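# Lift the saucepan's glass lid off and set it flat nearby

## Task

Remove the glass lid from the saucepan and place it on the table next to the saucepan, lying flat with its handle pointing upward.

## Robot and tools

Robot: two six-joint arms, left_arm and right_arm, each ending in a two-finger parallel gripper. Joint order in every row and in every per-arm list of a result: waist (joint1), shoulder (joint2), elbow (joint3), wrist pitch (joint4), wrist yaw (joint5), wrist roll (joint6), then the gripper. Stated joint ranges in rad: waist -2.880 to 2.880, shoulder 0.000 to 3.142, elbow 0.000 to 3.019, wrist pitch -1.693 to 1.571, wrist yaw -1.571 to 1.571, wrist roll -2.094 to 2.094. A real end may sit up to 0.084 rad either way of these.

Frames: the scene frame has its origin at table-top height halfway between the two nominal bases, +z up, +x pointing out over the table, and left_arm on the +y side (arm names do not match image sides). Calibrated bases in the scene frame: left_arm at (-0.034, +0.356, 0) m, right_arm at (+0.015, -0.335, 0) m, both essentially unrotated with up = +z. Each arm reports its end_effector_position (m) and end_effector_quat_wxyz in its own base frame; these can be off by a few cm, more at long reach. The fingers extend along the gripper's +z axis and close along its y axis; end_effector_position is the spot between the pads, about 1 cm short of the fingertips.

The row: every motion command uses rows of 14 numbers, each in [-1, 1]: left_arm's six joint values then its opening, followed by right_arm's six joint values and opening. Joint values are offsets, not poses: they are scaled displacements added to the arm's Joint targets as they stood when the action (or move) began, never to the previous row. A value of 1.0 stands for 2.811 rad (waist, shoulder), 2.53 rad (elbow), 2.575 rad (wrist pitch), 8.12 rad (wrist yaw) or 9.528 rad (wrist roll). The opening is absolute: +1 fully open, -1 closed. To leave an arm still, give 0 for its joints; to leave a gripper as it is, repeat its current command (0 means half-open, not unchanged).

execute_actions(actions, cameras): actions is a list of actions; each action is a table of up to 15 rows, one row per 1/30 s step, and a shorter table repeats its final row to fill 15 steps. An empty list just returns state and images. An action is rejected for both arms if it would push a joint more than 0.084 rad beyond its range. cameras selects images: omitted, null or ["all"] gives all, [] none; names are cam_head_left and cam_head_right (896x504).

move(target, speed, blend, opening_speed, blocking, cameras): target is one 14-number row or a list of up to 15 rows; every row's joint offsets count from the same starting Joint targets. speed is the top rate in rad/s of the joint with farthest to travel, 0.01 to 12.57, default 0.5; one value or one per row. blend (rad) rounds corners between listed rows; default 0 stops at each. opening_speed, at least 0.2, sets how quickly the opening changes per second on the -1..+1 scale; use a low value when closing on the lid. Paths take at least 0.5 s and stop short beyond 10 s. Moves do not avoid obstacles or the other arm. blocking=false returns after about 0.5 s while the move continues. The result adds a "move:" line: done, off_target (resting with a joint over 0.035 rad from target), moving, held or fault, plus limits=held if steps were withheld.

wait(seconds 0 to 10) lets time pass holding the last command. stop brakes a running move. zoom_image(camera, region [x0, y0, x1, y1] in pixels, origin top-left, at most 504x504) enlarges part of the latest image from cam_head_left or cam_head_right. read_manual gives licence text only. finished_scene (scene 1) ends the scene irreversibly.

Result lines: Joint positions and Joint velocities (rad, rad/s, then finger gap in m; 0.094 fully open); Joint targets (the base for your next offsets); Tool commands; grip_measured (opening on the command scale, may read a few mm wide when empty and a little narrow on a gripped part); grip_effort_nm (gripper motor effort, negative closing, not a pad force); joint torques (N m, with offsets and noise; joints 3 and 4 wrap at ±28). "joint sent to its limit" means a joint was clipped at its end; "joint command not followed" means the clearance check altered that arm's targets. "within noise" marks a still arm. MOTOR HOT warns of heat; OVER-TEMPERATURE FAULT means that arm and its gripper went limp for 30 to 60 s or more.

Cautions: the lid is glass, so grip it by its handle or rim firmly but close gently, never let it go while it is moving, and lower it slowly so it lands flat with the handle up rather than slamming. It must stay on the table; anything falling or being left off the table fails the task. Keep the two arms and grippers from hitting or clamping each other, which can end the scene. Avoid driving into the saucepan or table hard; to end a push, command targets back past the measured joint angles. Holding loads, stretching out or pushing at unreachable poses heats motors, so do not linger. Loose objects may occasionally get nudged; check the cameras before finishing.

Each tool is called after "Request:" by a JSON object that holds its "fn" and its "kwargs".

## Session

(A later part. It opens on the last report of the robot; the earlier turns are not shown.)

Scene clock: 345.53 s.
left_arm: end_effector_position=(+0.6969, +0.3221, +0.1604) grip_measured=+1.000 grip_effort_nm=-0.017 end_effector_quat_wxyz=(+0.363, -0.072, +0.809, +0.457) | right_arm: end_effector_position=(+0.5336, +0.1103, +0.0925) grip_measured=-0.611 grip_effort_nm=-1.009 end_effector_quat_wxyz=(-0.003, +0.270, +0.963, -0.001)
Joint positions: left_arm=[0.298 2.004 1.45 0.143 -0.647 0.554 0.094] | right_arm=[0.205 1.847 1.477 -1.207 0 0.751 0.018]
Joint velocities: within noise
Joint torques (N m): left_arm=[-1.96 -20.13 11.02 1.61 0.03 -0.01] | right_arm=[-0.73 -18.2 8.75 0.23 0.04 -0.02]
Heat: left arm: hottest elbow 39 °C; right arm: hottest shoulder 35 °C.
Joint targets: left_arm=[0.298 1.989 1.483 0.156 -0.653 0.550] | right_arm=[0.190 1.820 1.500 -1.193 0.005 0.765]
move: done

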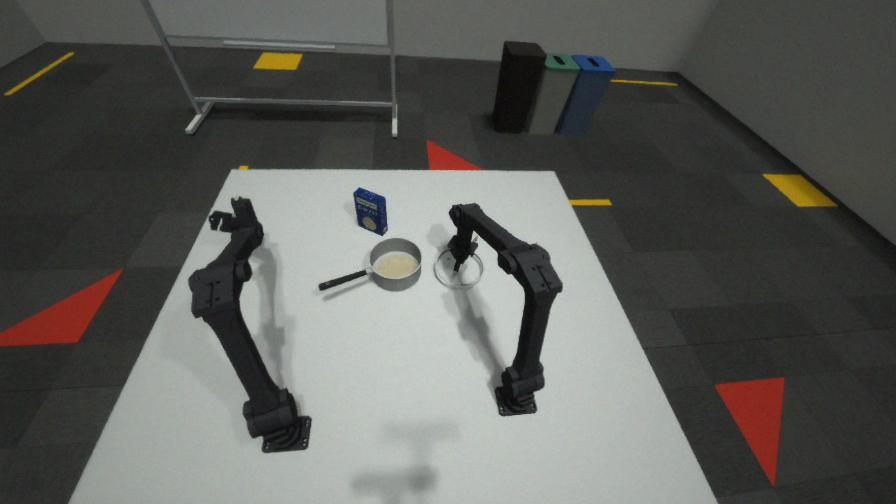

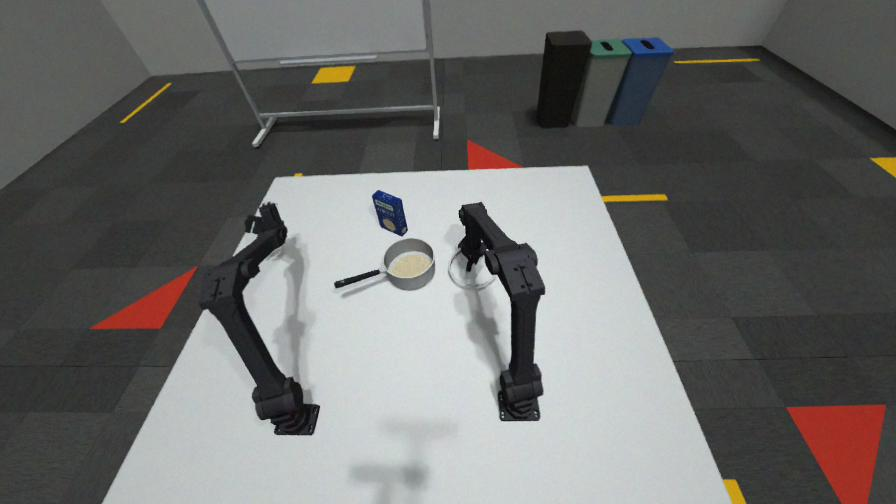

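Request:
{"fn": "move", "kwargs": {"target": [0,0,0,0,0,0,1,0,0,-0.0138,0.0136,0,0,-1], "speed": 0.07}}

Request:
{"fn": "zoom_image", "kwargs": {"camera": "cam_head_left", "region": [420, 235, 500, 295]}}

Scene clock: 355.13 s.
left_arm: end_effector_position=(+0.6969, +0.3221, +0.1604) grip_measured=+1.000 grip_effort_nm=-0.012 end_effector_quat_wxyz=(+0.363, -0.072, +0.809, +0.457) | right_arm: end_effector_position=(+0.5301, +0.1096, +0.0816) grip_measured=-0.611 grip_effort_nm=-1.004 end_effector_quat_wxyz=(-0.001, +0.270, +0.963, -0.001)
Joint positions: left_arm=[0.298 2.004 1.45 0.143 -0.647 0.554 0.094] | right_arm=[0.205 1.847 1.446 -1.174 0 0.751 0.018]
Joint velocities: within noise
Joint torques (N m): left_arm=[-1.85 -20.19 11 1.58 0.03 -0.01] | right_arm=[-0.85 -18.26 8.25 0.35 0.02 -0.02]
Heat: left arm: hottest elbow 39 °C; right arm: hottest shoulder 35 °C.
Joint targets: left_arm=[0.298 1.989 1.483 0.156 -0.653 0.550] | right_arm=[0.190 1.820 1.466 -1.158 0.005 0.765]
move: done

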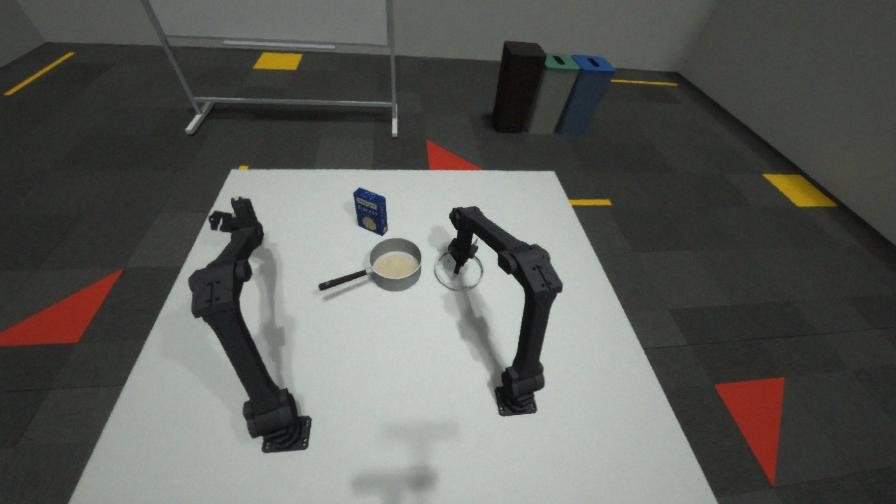

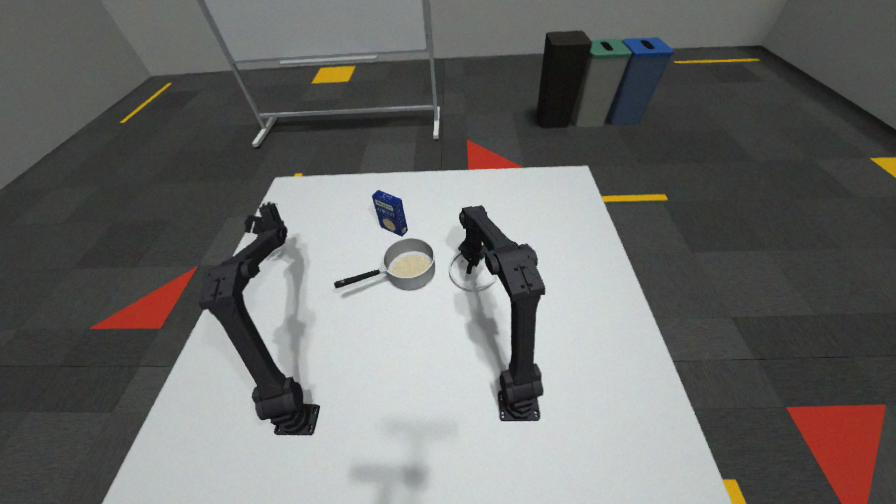

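Scaled by 6.300 from the camera's 896x504 image, which has a finer 1280x720 frame.

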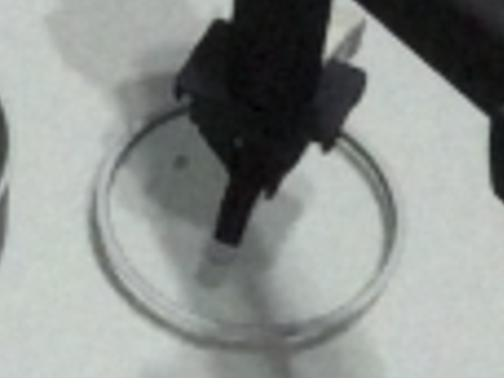

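Request:
{"fn": "move", "kwargs": {"target": [0,0,0,0,0,0,1,0,0,-0.0065,0.0064,0,0,-1], "speed": 0.05}}

Request:
{"fn": "zoom_image", "kwargs": {"camera": "cam_head_left", "region": [420, 235, 500, 295]}}

Scene clock: 363.83 s.
left_arm: end_effector_position=(+0.6969, +0.3221, +0.1604) grip_measured=+1.000 grip_effort_nm=-0.012 end_effector_quat_wxyz=(+0.363, -0.072, +0.809, +0.457) | right_arm: end_effector_position=(+0.5281, +0.1092, +0.0763) grip_measured=-0.611 grip_effort_nm=-1.004 end_effector_quat_wxyz=(-0.001, +0.270, +0.963, +0.000)
Joint positions: left_arm=[0.298 2.004 1.45 0.143 -0.647 0.554 0.094] | right_arm=[0.205 1.847 1.431 -1.157 0 0.751 0.018]
Joint velocities: within noise
Joint torques (N m): left_arm=[-1.9 -20.19 11 1.59 0.03 0] | right_arm=[-0.79 -18.32 8.09 0.32 0.01 -0.03]
Heat: left arm: hottest elbow 39 °C; right arm: hottest shoulder 35 °C.
Joint targets: left_arm=[0.298 1.989 1.483 0.156 -0.653 0.550] | right_arm=[0.190 1.820 1.449 -1.142 0.005 0.765]
move: done

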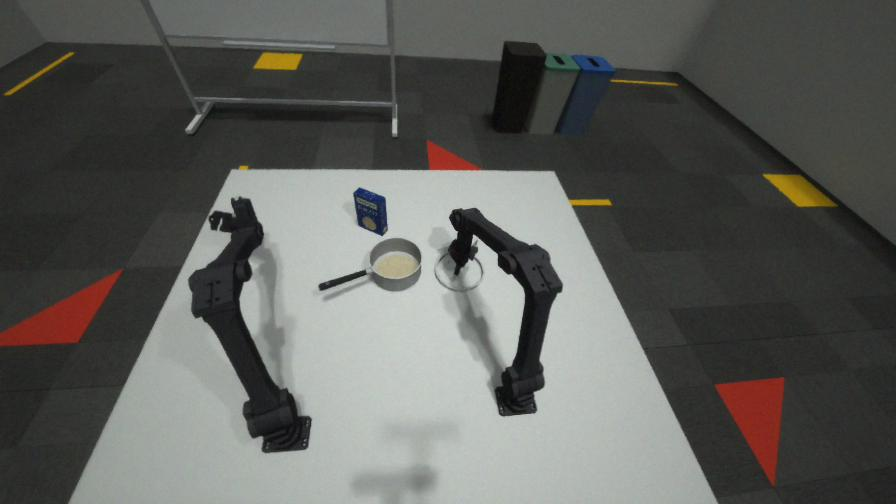

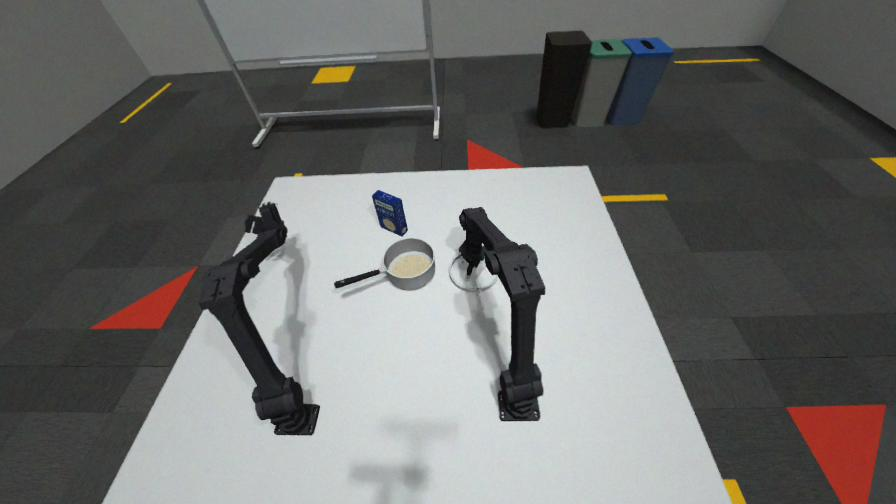

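Scaled by 6.300 from the camera's 896x504 image, which has a finer 1280x720 frame.

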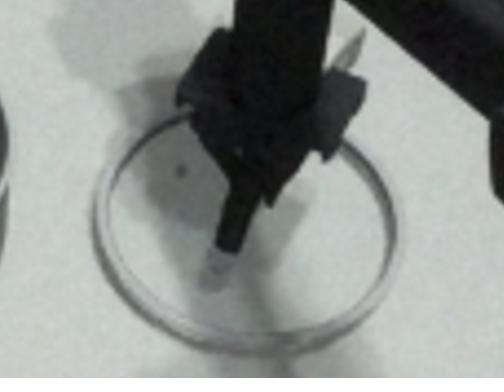

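Request:
{"fn": "move", "kwargs": {"target": [0,0,0,0,0,0,1,0,0,-0.0075,0.0074,0,0,-1], "speed": 0.05}}

Request:
{"fn": "zoom_image", "kwargs": {"camera": "cam_head_left", "region": [420, 235, 500, 295]}}

Scene clock: 369.13 s.
left_arm: end_effector_position=(+0.6969, +0.3221, +0.1604) grip_measured=+1.000 grip_effort_nm=-0.007 end_effector_quat_wxyz=(+0.363, -0.072, +0.809, +0.457) | right_arm: end_effector_position=(+0.5253, +0.1086, +0.0699) grip_measured=-0.611 grip_effort_nm=-1.004 end_effector_quat_wxyz=(-0.001, +0.270, +0.963, +0.000)
Joint positions: left_arm=[0.298 2.004 1.45 0.143 -0.647 0.554 0.094] | right_arm=[0.205 1.847 1.413 -1.138 0 0.751 0.018]
Joint velocities: within noise
Joint torques (N m): left_arm=[-1.85 -20.13 11 1.61 0.03 0] | right_arm=[-0.5 -17.96 8.14 0.39 -0.02 -0.02]
Heat: left arm: hottest elbow 39 °C; right arm: hottest shoulder 34 °C.
Joint targets: left_arm=[0.298 1.989 1.483 0.156 -0.653 0.550] | right_arm=[0.190 1.820 1.430 -1.123 0.005 0.765]
move: done

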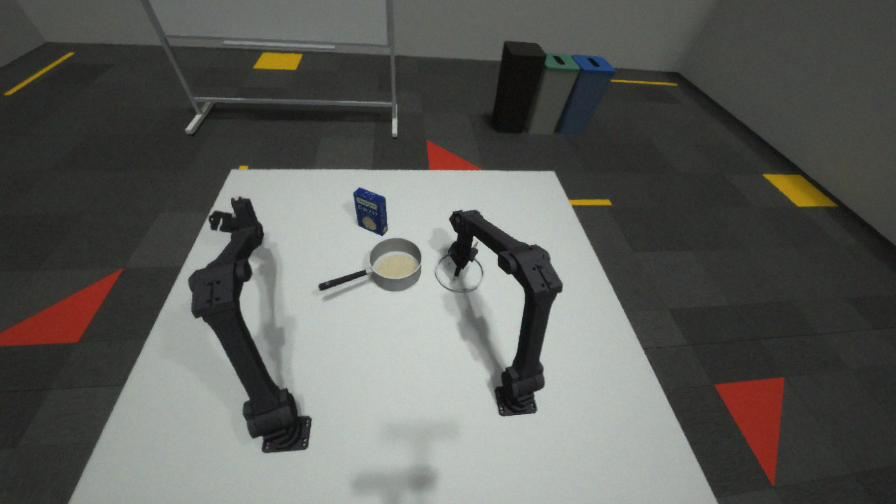

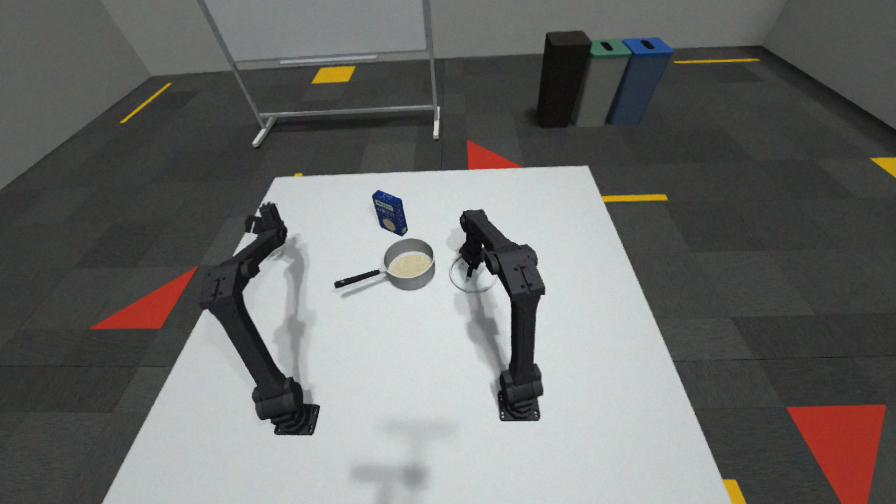

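Scaled by 6.300 from the camera's 896x504 image, which has a finer 1280x720 frame.

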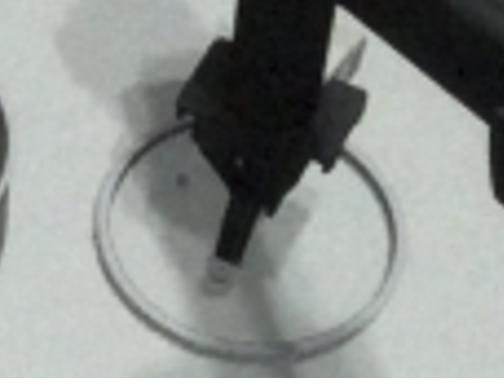

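Request:
{"fn": "move", "kwargs": {"target": [0,0,0,0,0,0,1,0,0,-0.0055,0.0054,0,0,-1], "speed": 0.05}}

Request:
{"fn": "zoom_image", "kwargs": {"camera": "cam_head_left", "region": [420, 235, 500, 295]}}

Scene clock: 373.23 s.
left_arm: end_effector_position=(+0.6969, +0.3221, +0.1604) grip_measured=+1.000 grip_effort_nm=-0.007 end_effector_quat_wxyz=(+0.363, -0.072, +0.809, +0.457) | right_arm: end_effector_position=(+0.5231, +0.1082, +0.0651) grip_measured=-0.611 grip_effort_nm=-1.009 end_effector_quat_wxyz=(-0.001, +0.270, +0.963, +0.000)
Joint positions: left_arm=[0.298 2.004 1.45 0.143 -0.647 0.554 0.094] | right_arm=[0.205 1.847 1.399 -1.125 0 0.751 0.018]
Joint velocities: within noise
Joint torques (N m): left_arm=[-1.96 -20.13 11 1.61 0.02 -0.01] | right_arm=[-0.5 -17.49 7.99 0.4 -0.01 -0.04]
Heat: left arm: hottest elbow 39 °C; right arm: hottest shoulder 34 °C.
Joint targets: left_arm=[0.298 1.989 1.483 0.156 -0.653 0.550] | right_arm=[0.190 1.820 1.416 -1.109 0.005 0.765]
move: done

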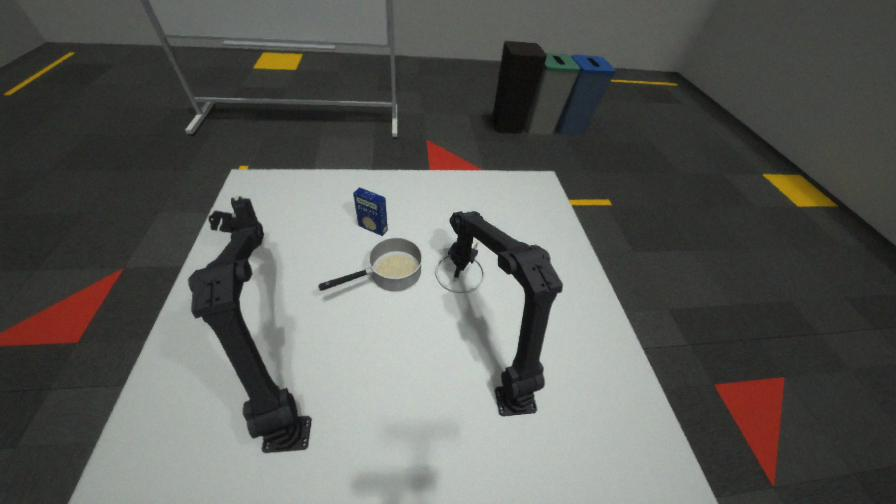

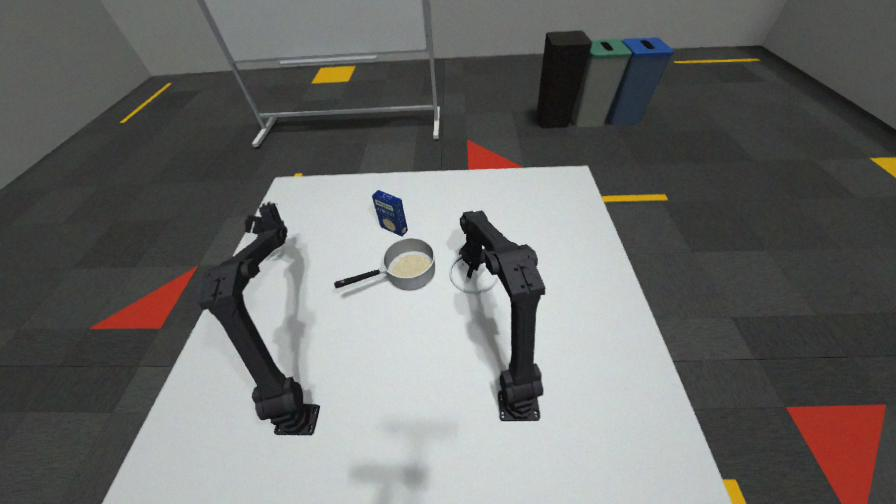

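Scaled by 6.300 from the camera's 896x504 image, which has a finer 1280x720 frame.

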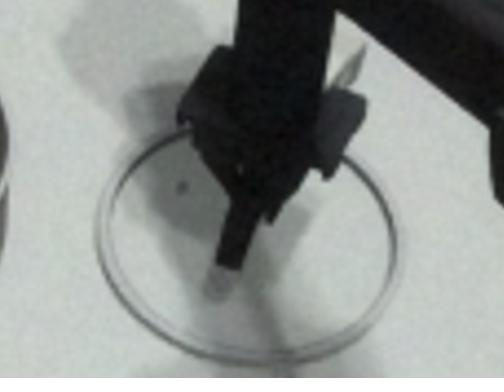

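Request:
{"fn": "move", "kwargs": {"target": [0,0,0,0,0,0,1,0,0,-0.0055,0.0054,0,0,-1], "speed": 0.05}}

Request:
{"fn": "zoom_image", "kwargs": {"camera": "cam_head_left", "region": [420, 235, 500, 295]}}

Scene clock: 379.80 s.
left_arm: end_effector_position=(+0.6969, +0.3221, +0.1604) grip_measured=+1.000 grip_effort_nm=-0.012 end_effector_quat_wxyz=(+0.363, -0.072, +0.809, +0.457) | right_arm: end_effector_position=(+0.5248, +0.1080, +0.0630) grip_measured=-0.611 grip_effort_nm=-1.009 end_effector_quat_wxyz=(+0.005, +0.273, +0.962, +0.001)
Joint positions: left_arm=[0.298 2.004 1.45 0.143 -0.647 0.554 0.094] | right_arm=[0.205 1.847 1.393 -1.108 0.003 0.758 0.018]
Joint velocities: within noise
Joint torques (N m): left_arm=[-1.79 -20.19 11 1.59 0.02 -0.01] | right_arm=[-1.2 -18.32 7.35 0.27 0 -0.05]
Heat: left arm: hottest elbow 39 °C; right arm: hottest shoulder 34 °C.
Joint targets: left_arm=[0.298 1.989 1.483 0.156 -0.653 0.550] | right_arm=[0.190 1.820 1.402 -1.095 0.005 0.765]
move: done

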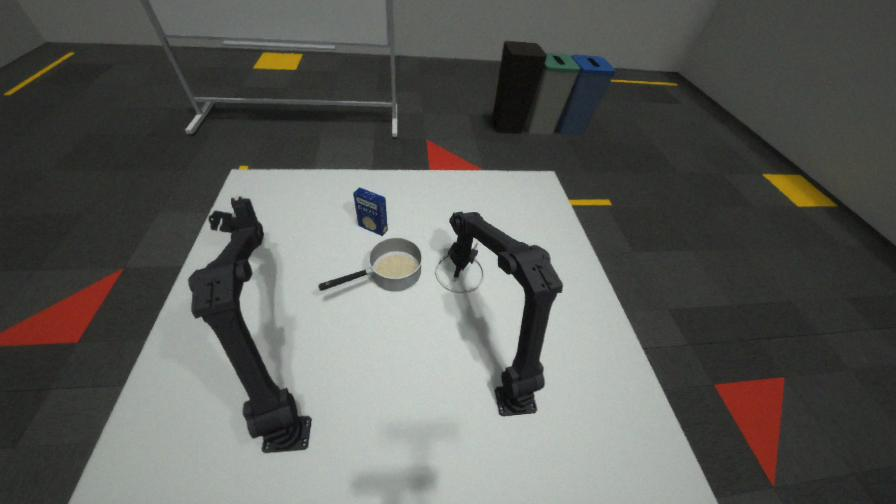

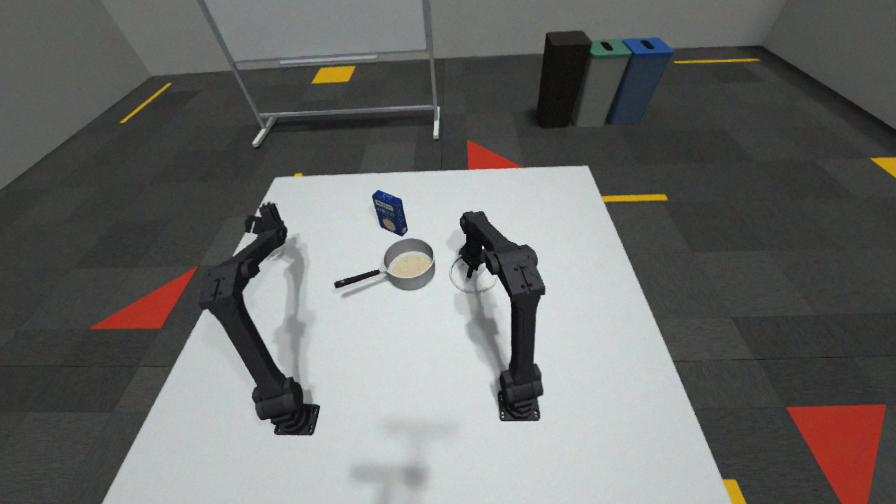

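Scaled by 6.300 from the camera's 896x504 image, which has a finer 1280x720 frame.

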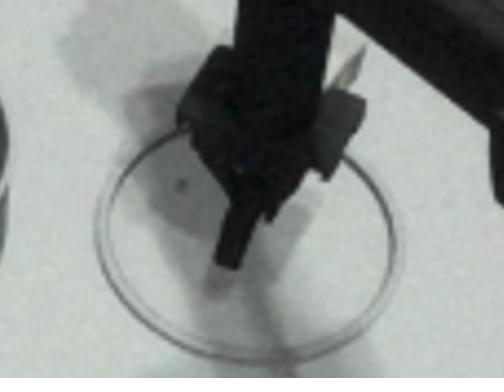

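Request:
{"fn": "move", "kwargs": {"target": [0,0,0,0,0,0,1,0,0,0.002,-0.002,0,0,0.3], "speed": 0.1, "opening_speed": 0.5}}

Request:
{"fn": "zoom_image", "kwargs": {"camera": "cam_head_left", "region": [420, 235, 500, 295]}}

Scene clock: 388.40 s.
left_arm: end_effector_position=(+0.6969, +0.3221, +0.1604) grip_measured=+1.000 grip_effort_nm=-0.007 end_effector_quat_wxyz=(+0.363, -0.072, +0.809, +0.457) | right_arm: end_effector_position=(+0.5249, +0.1085, +0.0646) grip_measured=+0.298 grip_effort_nm=0.115 end_effector_quat_wxyz=(+0.005, +0.270, +0.963, +0.003)
Joint positions: left_arm=[0.298 2.004 1.45 0.143 -0.647 0.554 0.094] | right_arm=[0.205 1.844 1.393 -1.108 0 0.751 0.061]
Joint velocities: within noise
Joint torques (N m): left_arm=[-1.85 -20.19 11.02 1.63 0.02 -0.01] | right_arm=[-0.44 -17.55 7.92 0.23 0.02 -0.05]
Heat: left arm: hottest elbow 39 °C; right arm: hottest shoulder 34 °C.
Joint targets: left_arm=[0.298 1.989 1.483 0.156 -0.653 0.550] | right_arm=[0.190 1.820 1.407 -1.100 0.005 0.765]
move: done

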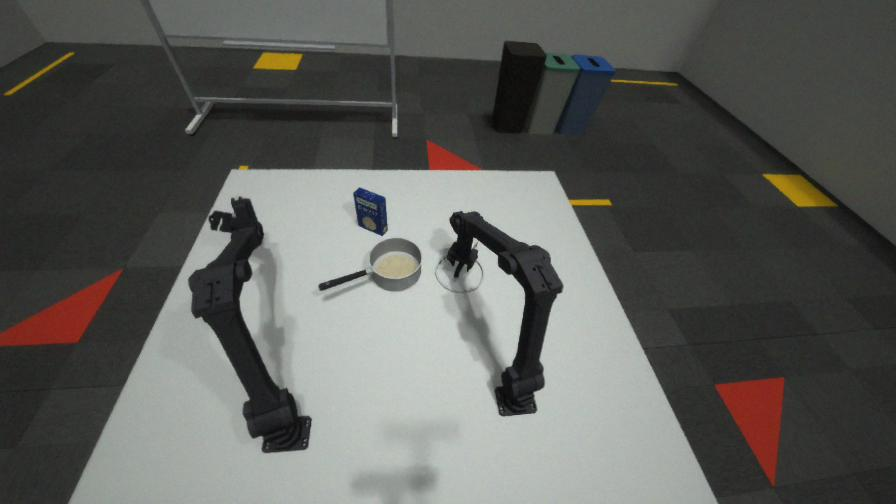

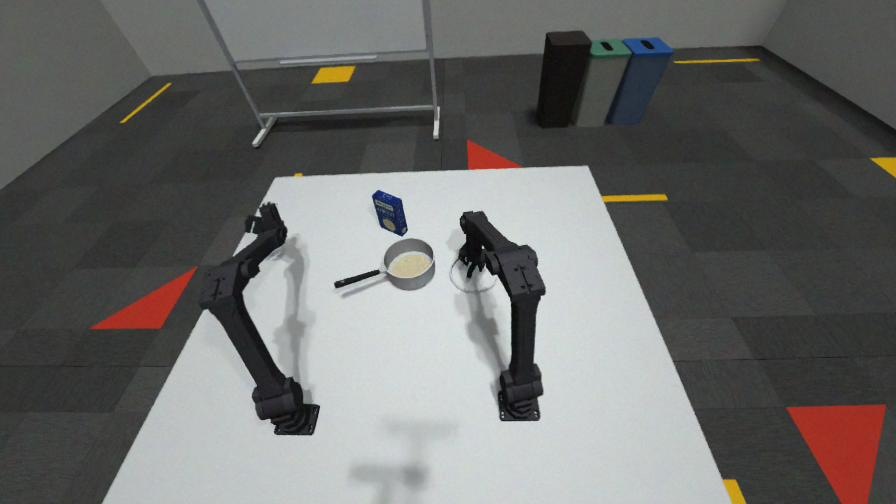

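Scaled by 6.300 from the camera's 896x504 image, which has a finer 1280x720 frame.

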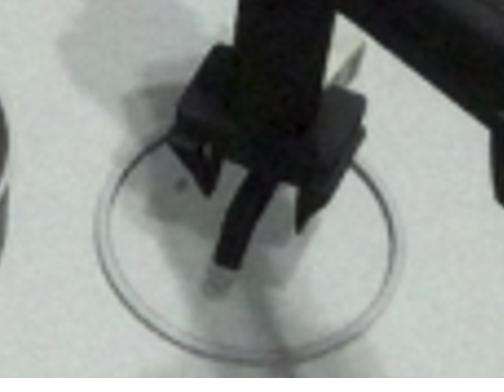

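Request:
{"fn": "move", "kwargs": {"target": [0,0,0,0,0,0,1,0,-0.0196,0.1198,-0.1495,0,0,0.3], "speed": 0.3}}

Request:
{"fn": "zoom_image", "kwargs": {"camera": "cam_head_left", "region": [420, 235, 500, 295]}}

Scene clock: 397.67 s.
left_arm: end_effector_position=(+0.6969, +0.3221, +0.1604) grip_measured=+1.000 grip_effort_nm=-0.007 end_effector_quat_wxyz=(+0.363, -0.072, +0.809, +0.457) | right_arm: end_effector_position=(+0.5271, +0.1090, +0.1943) grip_measured=+0.298 grip_effort_nm=0.120 end_effector_quat_wxyz=(-0.014, +0.270, +0.963, -0.007)
Joint positions: left_arm=[0.298 2.004 1.45 0.143 -0.647 0.554 0.094] | right_arm=[0.205 1.781 1.658 -1.48 0 0.751 0.061]
Joint velocities: within noise
Joint torques (N m): left_arm=[-1.96 -20.19 11 1.59 0.02 -0.01] | right_arm=[-1.08 -17.26 11.55 -0.61 0.01 -0.04]
Heat: left arm: hottest elbow 39 °C; right arm: hottest shoulder 34 °C.
Joint targets: left_arm=[0.298 1.989 1.483 0.156 -0.653 0.550] | right_arm=[0.190 1.765 1.710 -1.485 0.005 0.765]
move: off_target (right_arm); right_arm: the elbow is farthest, 0.052 rad from its target

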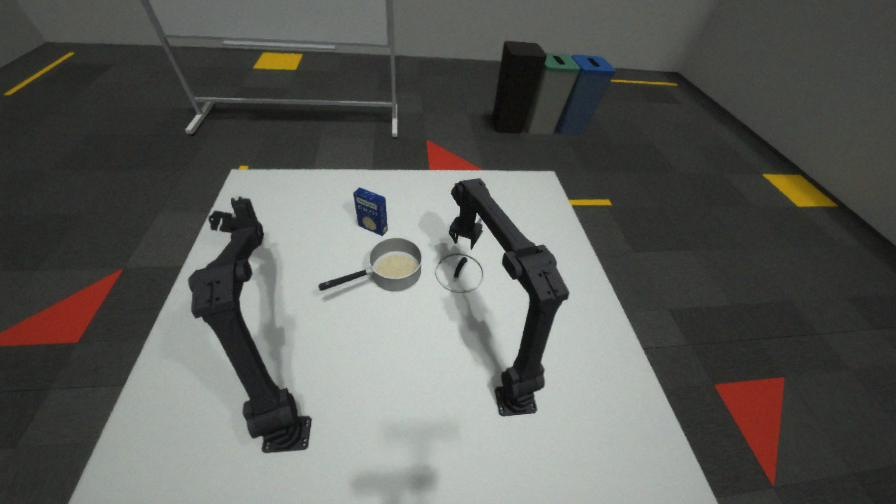

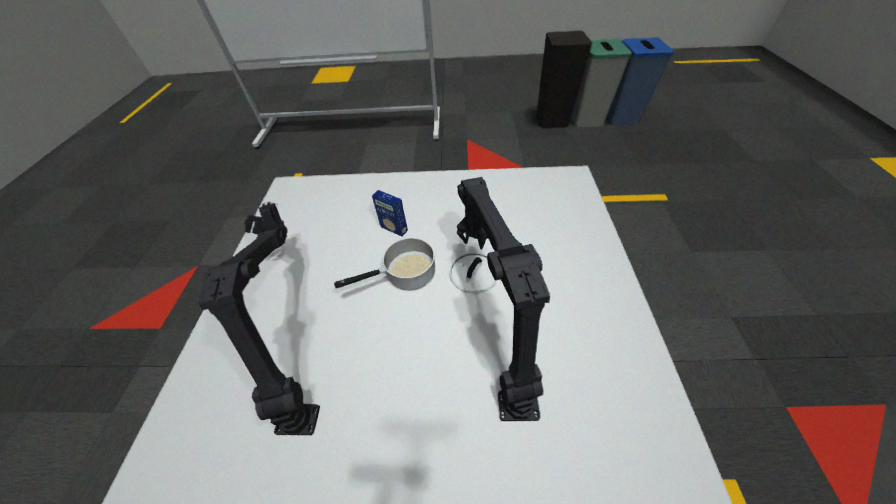

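Scaled by 6.300 from the camera's 896x504 image, which has a finer 1280x720 frame.

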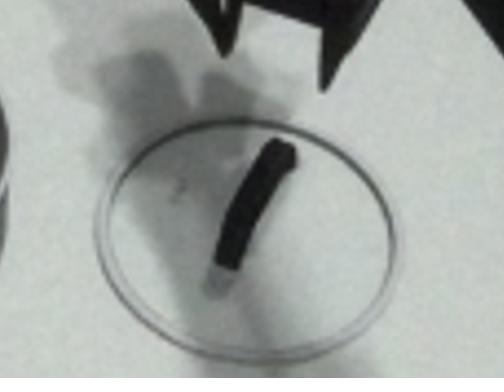

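The lid is lying flat beside the pan with its handle up.

Request:
{"fn": "finished_scene", "kwargs": {}}

The scene is finished: the task was done.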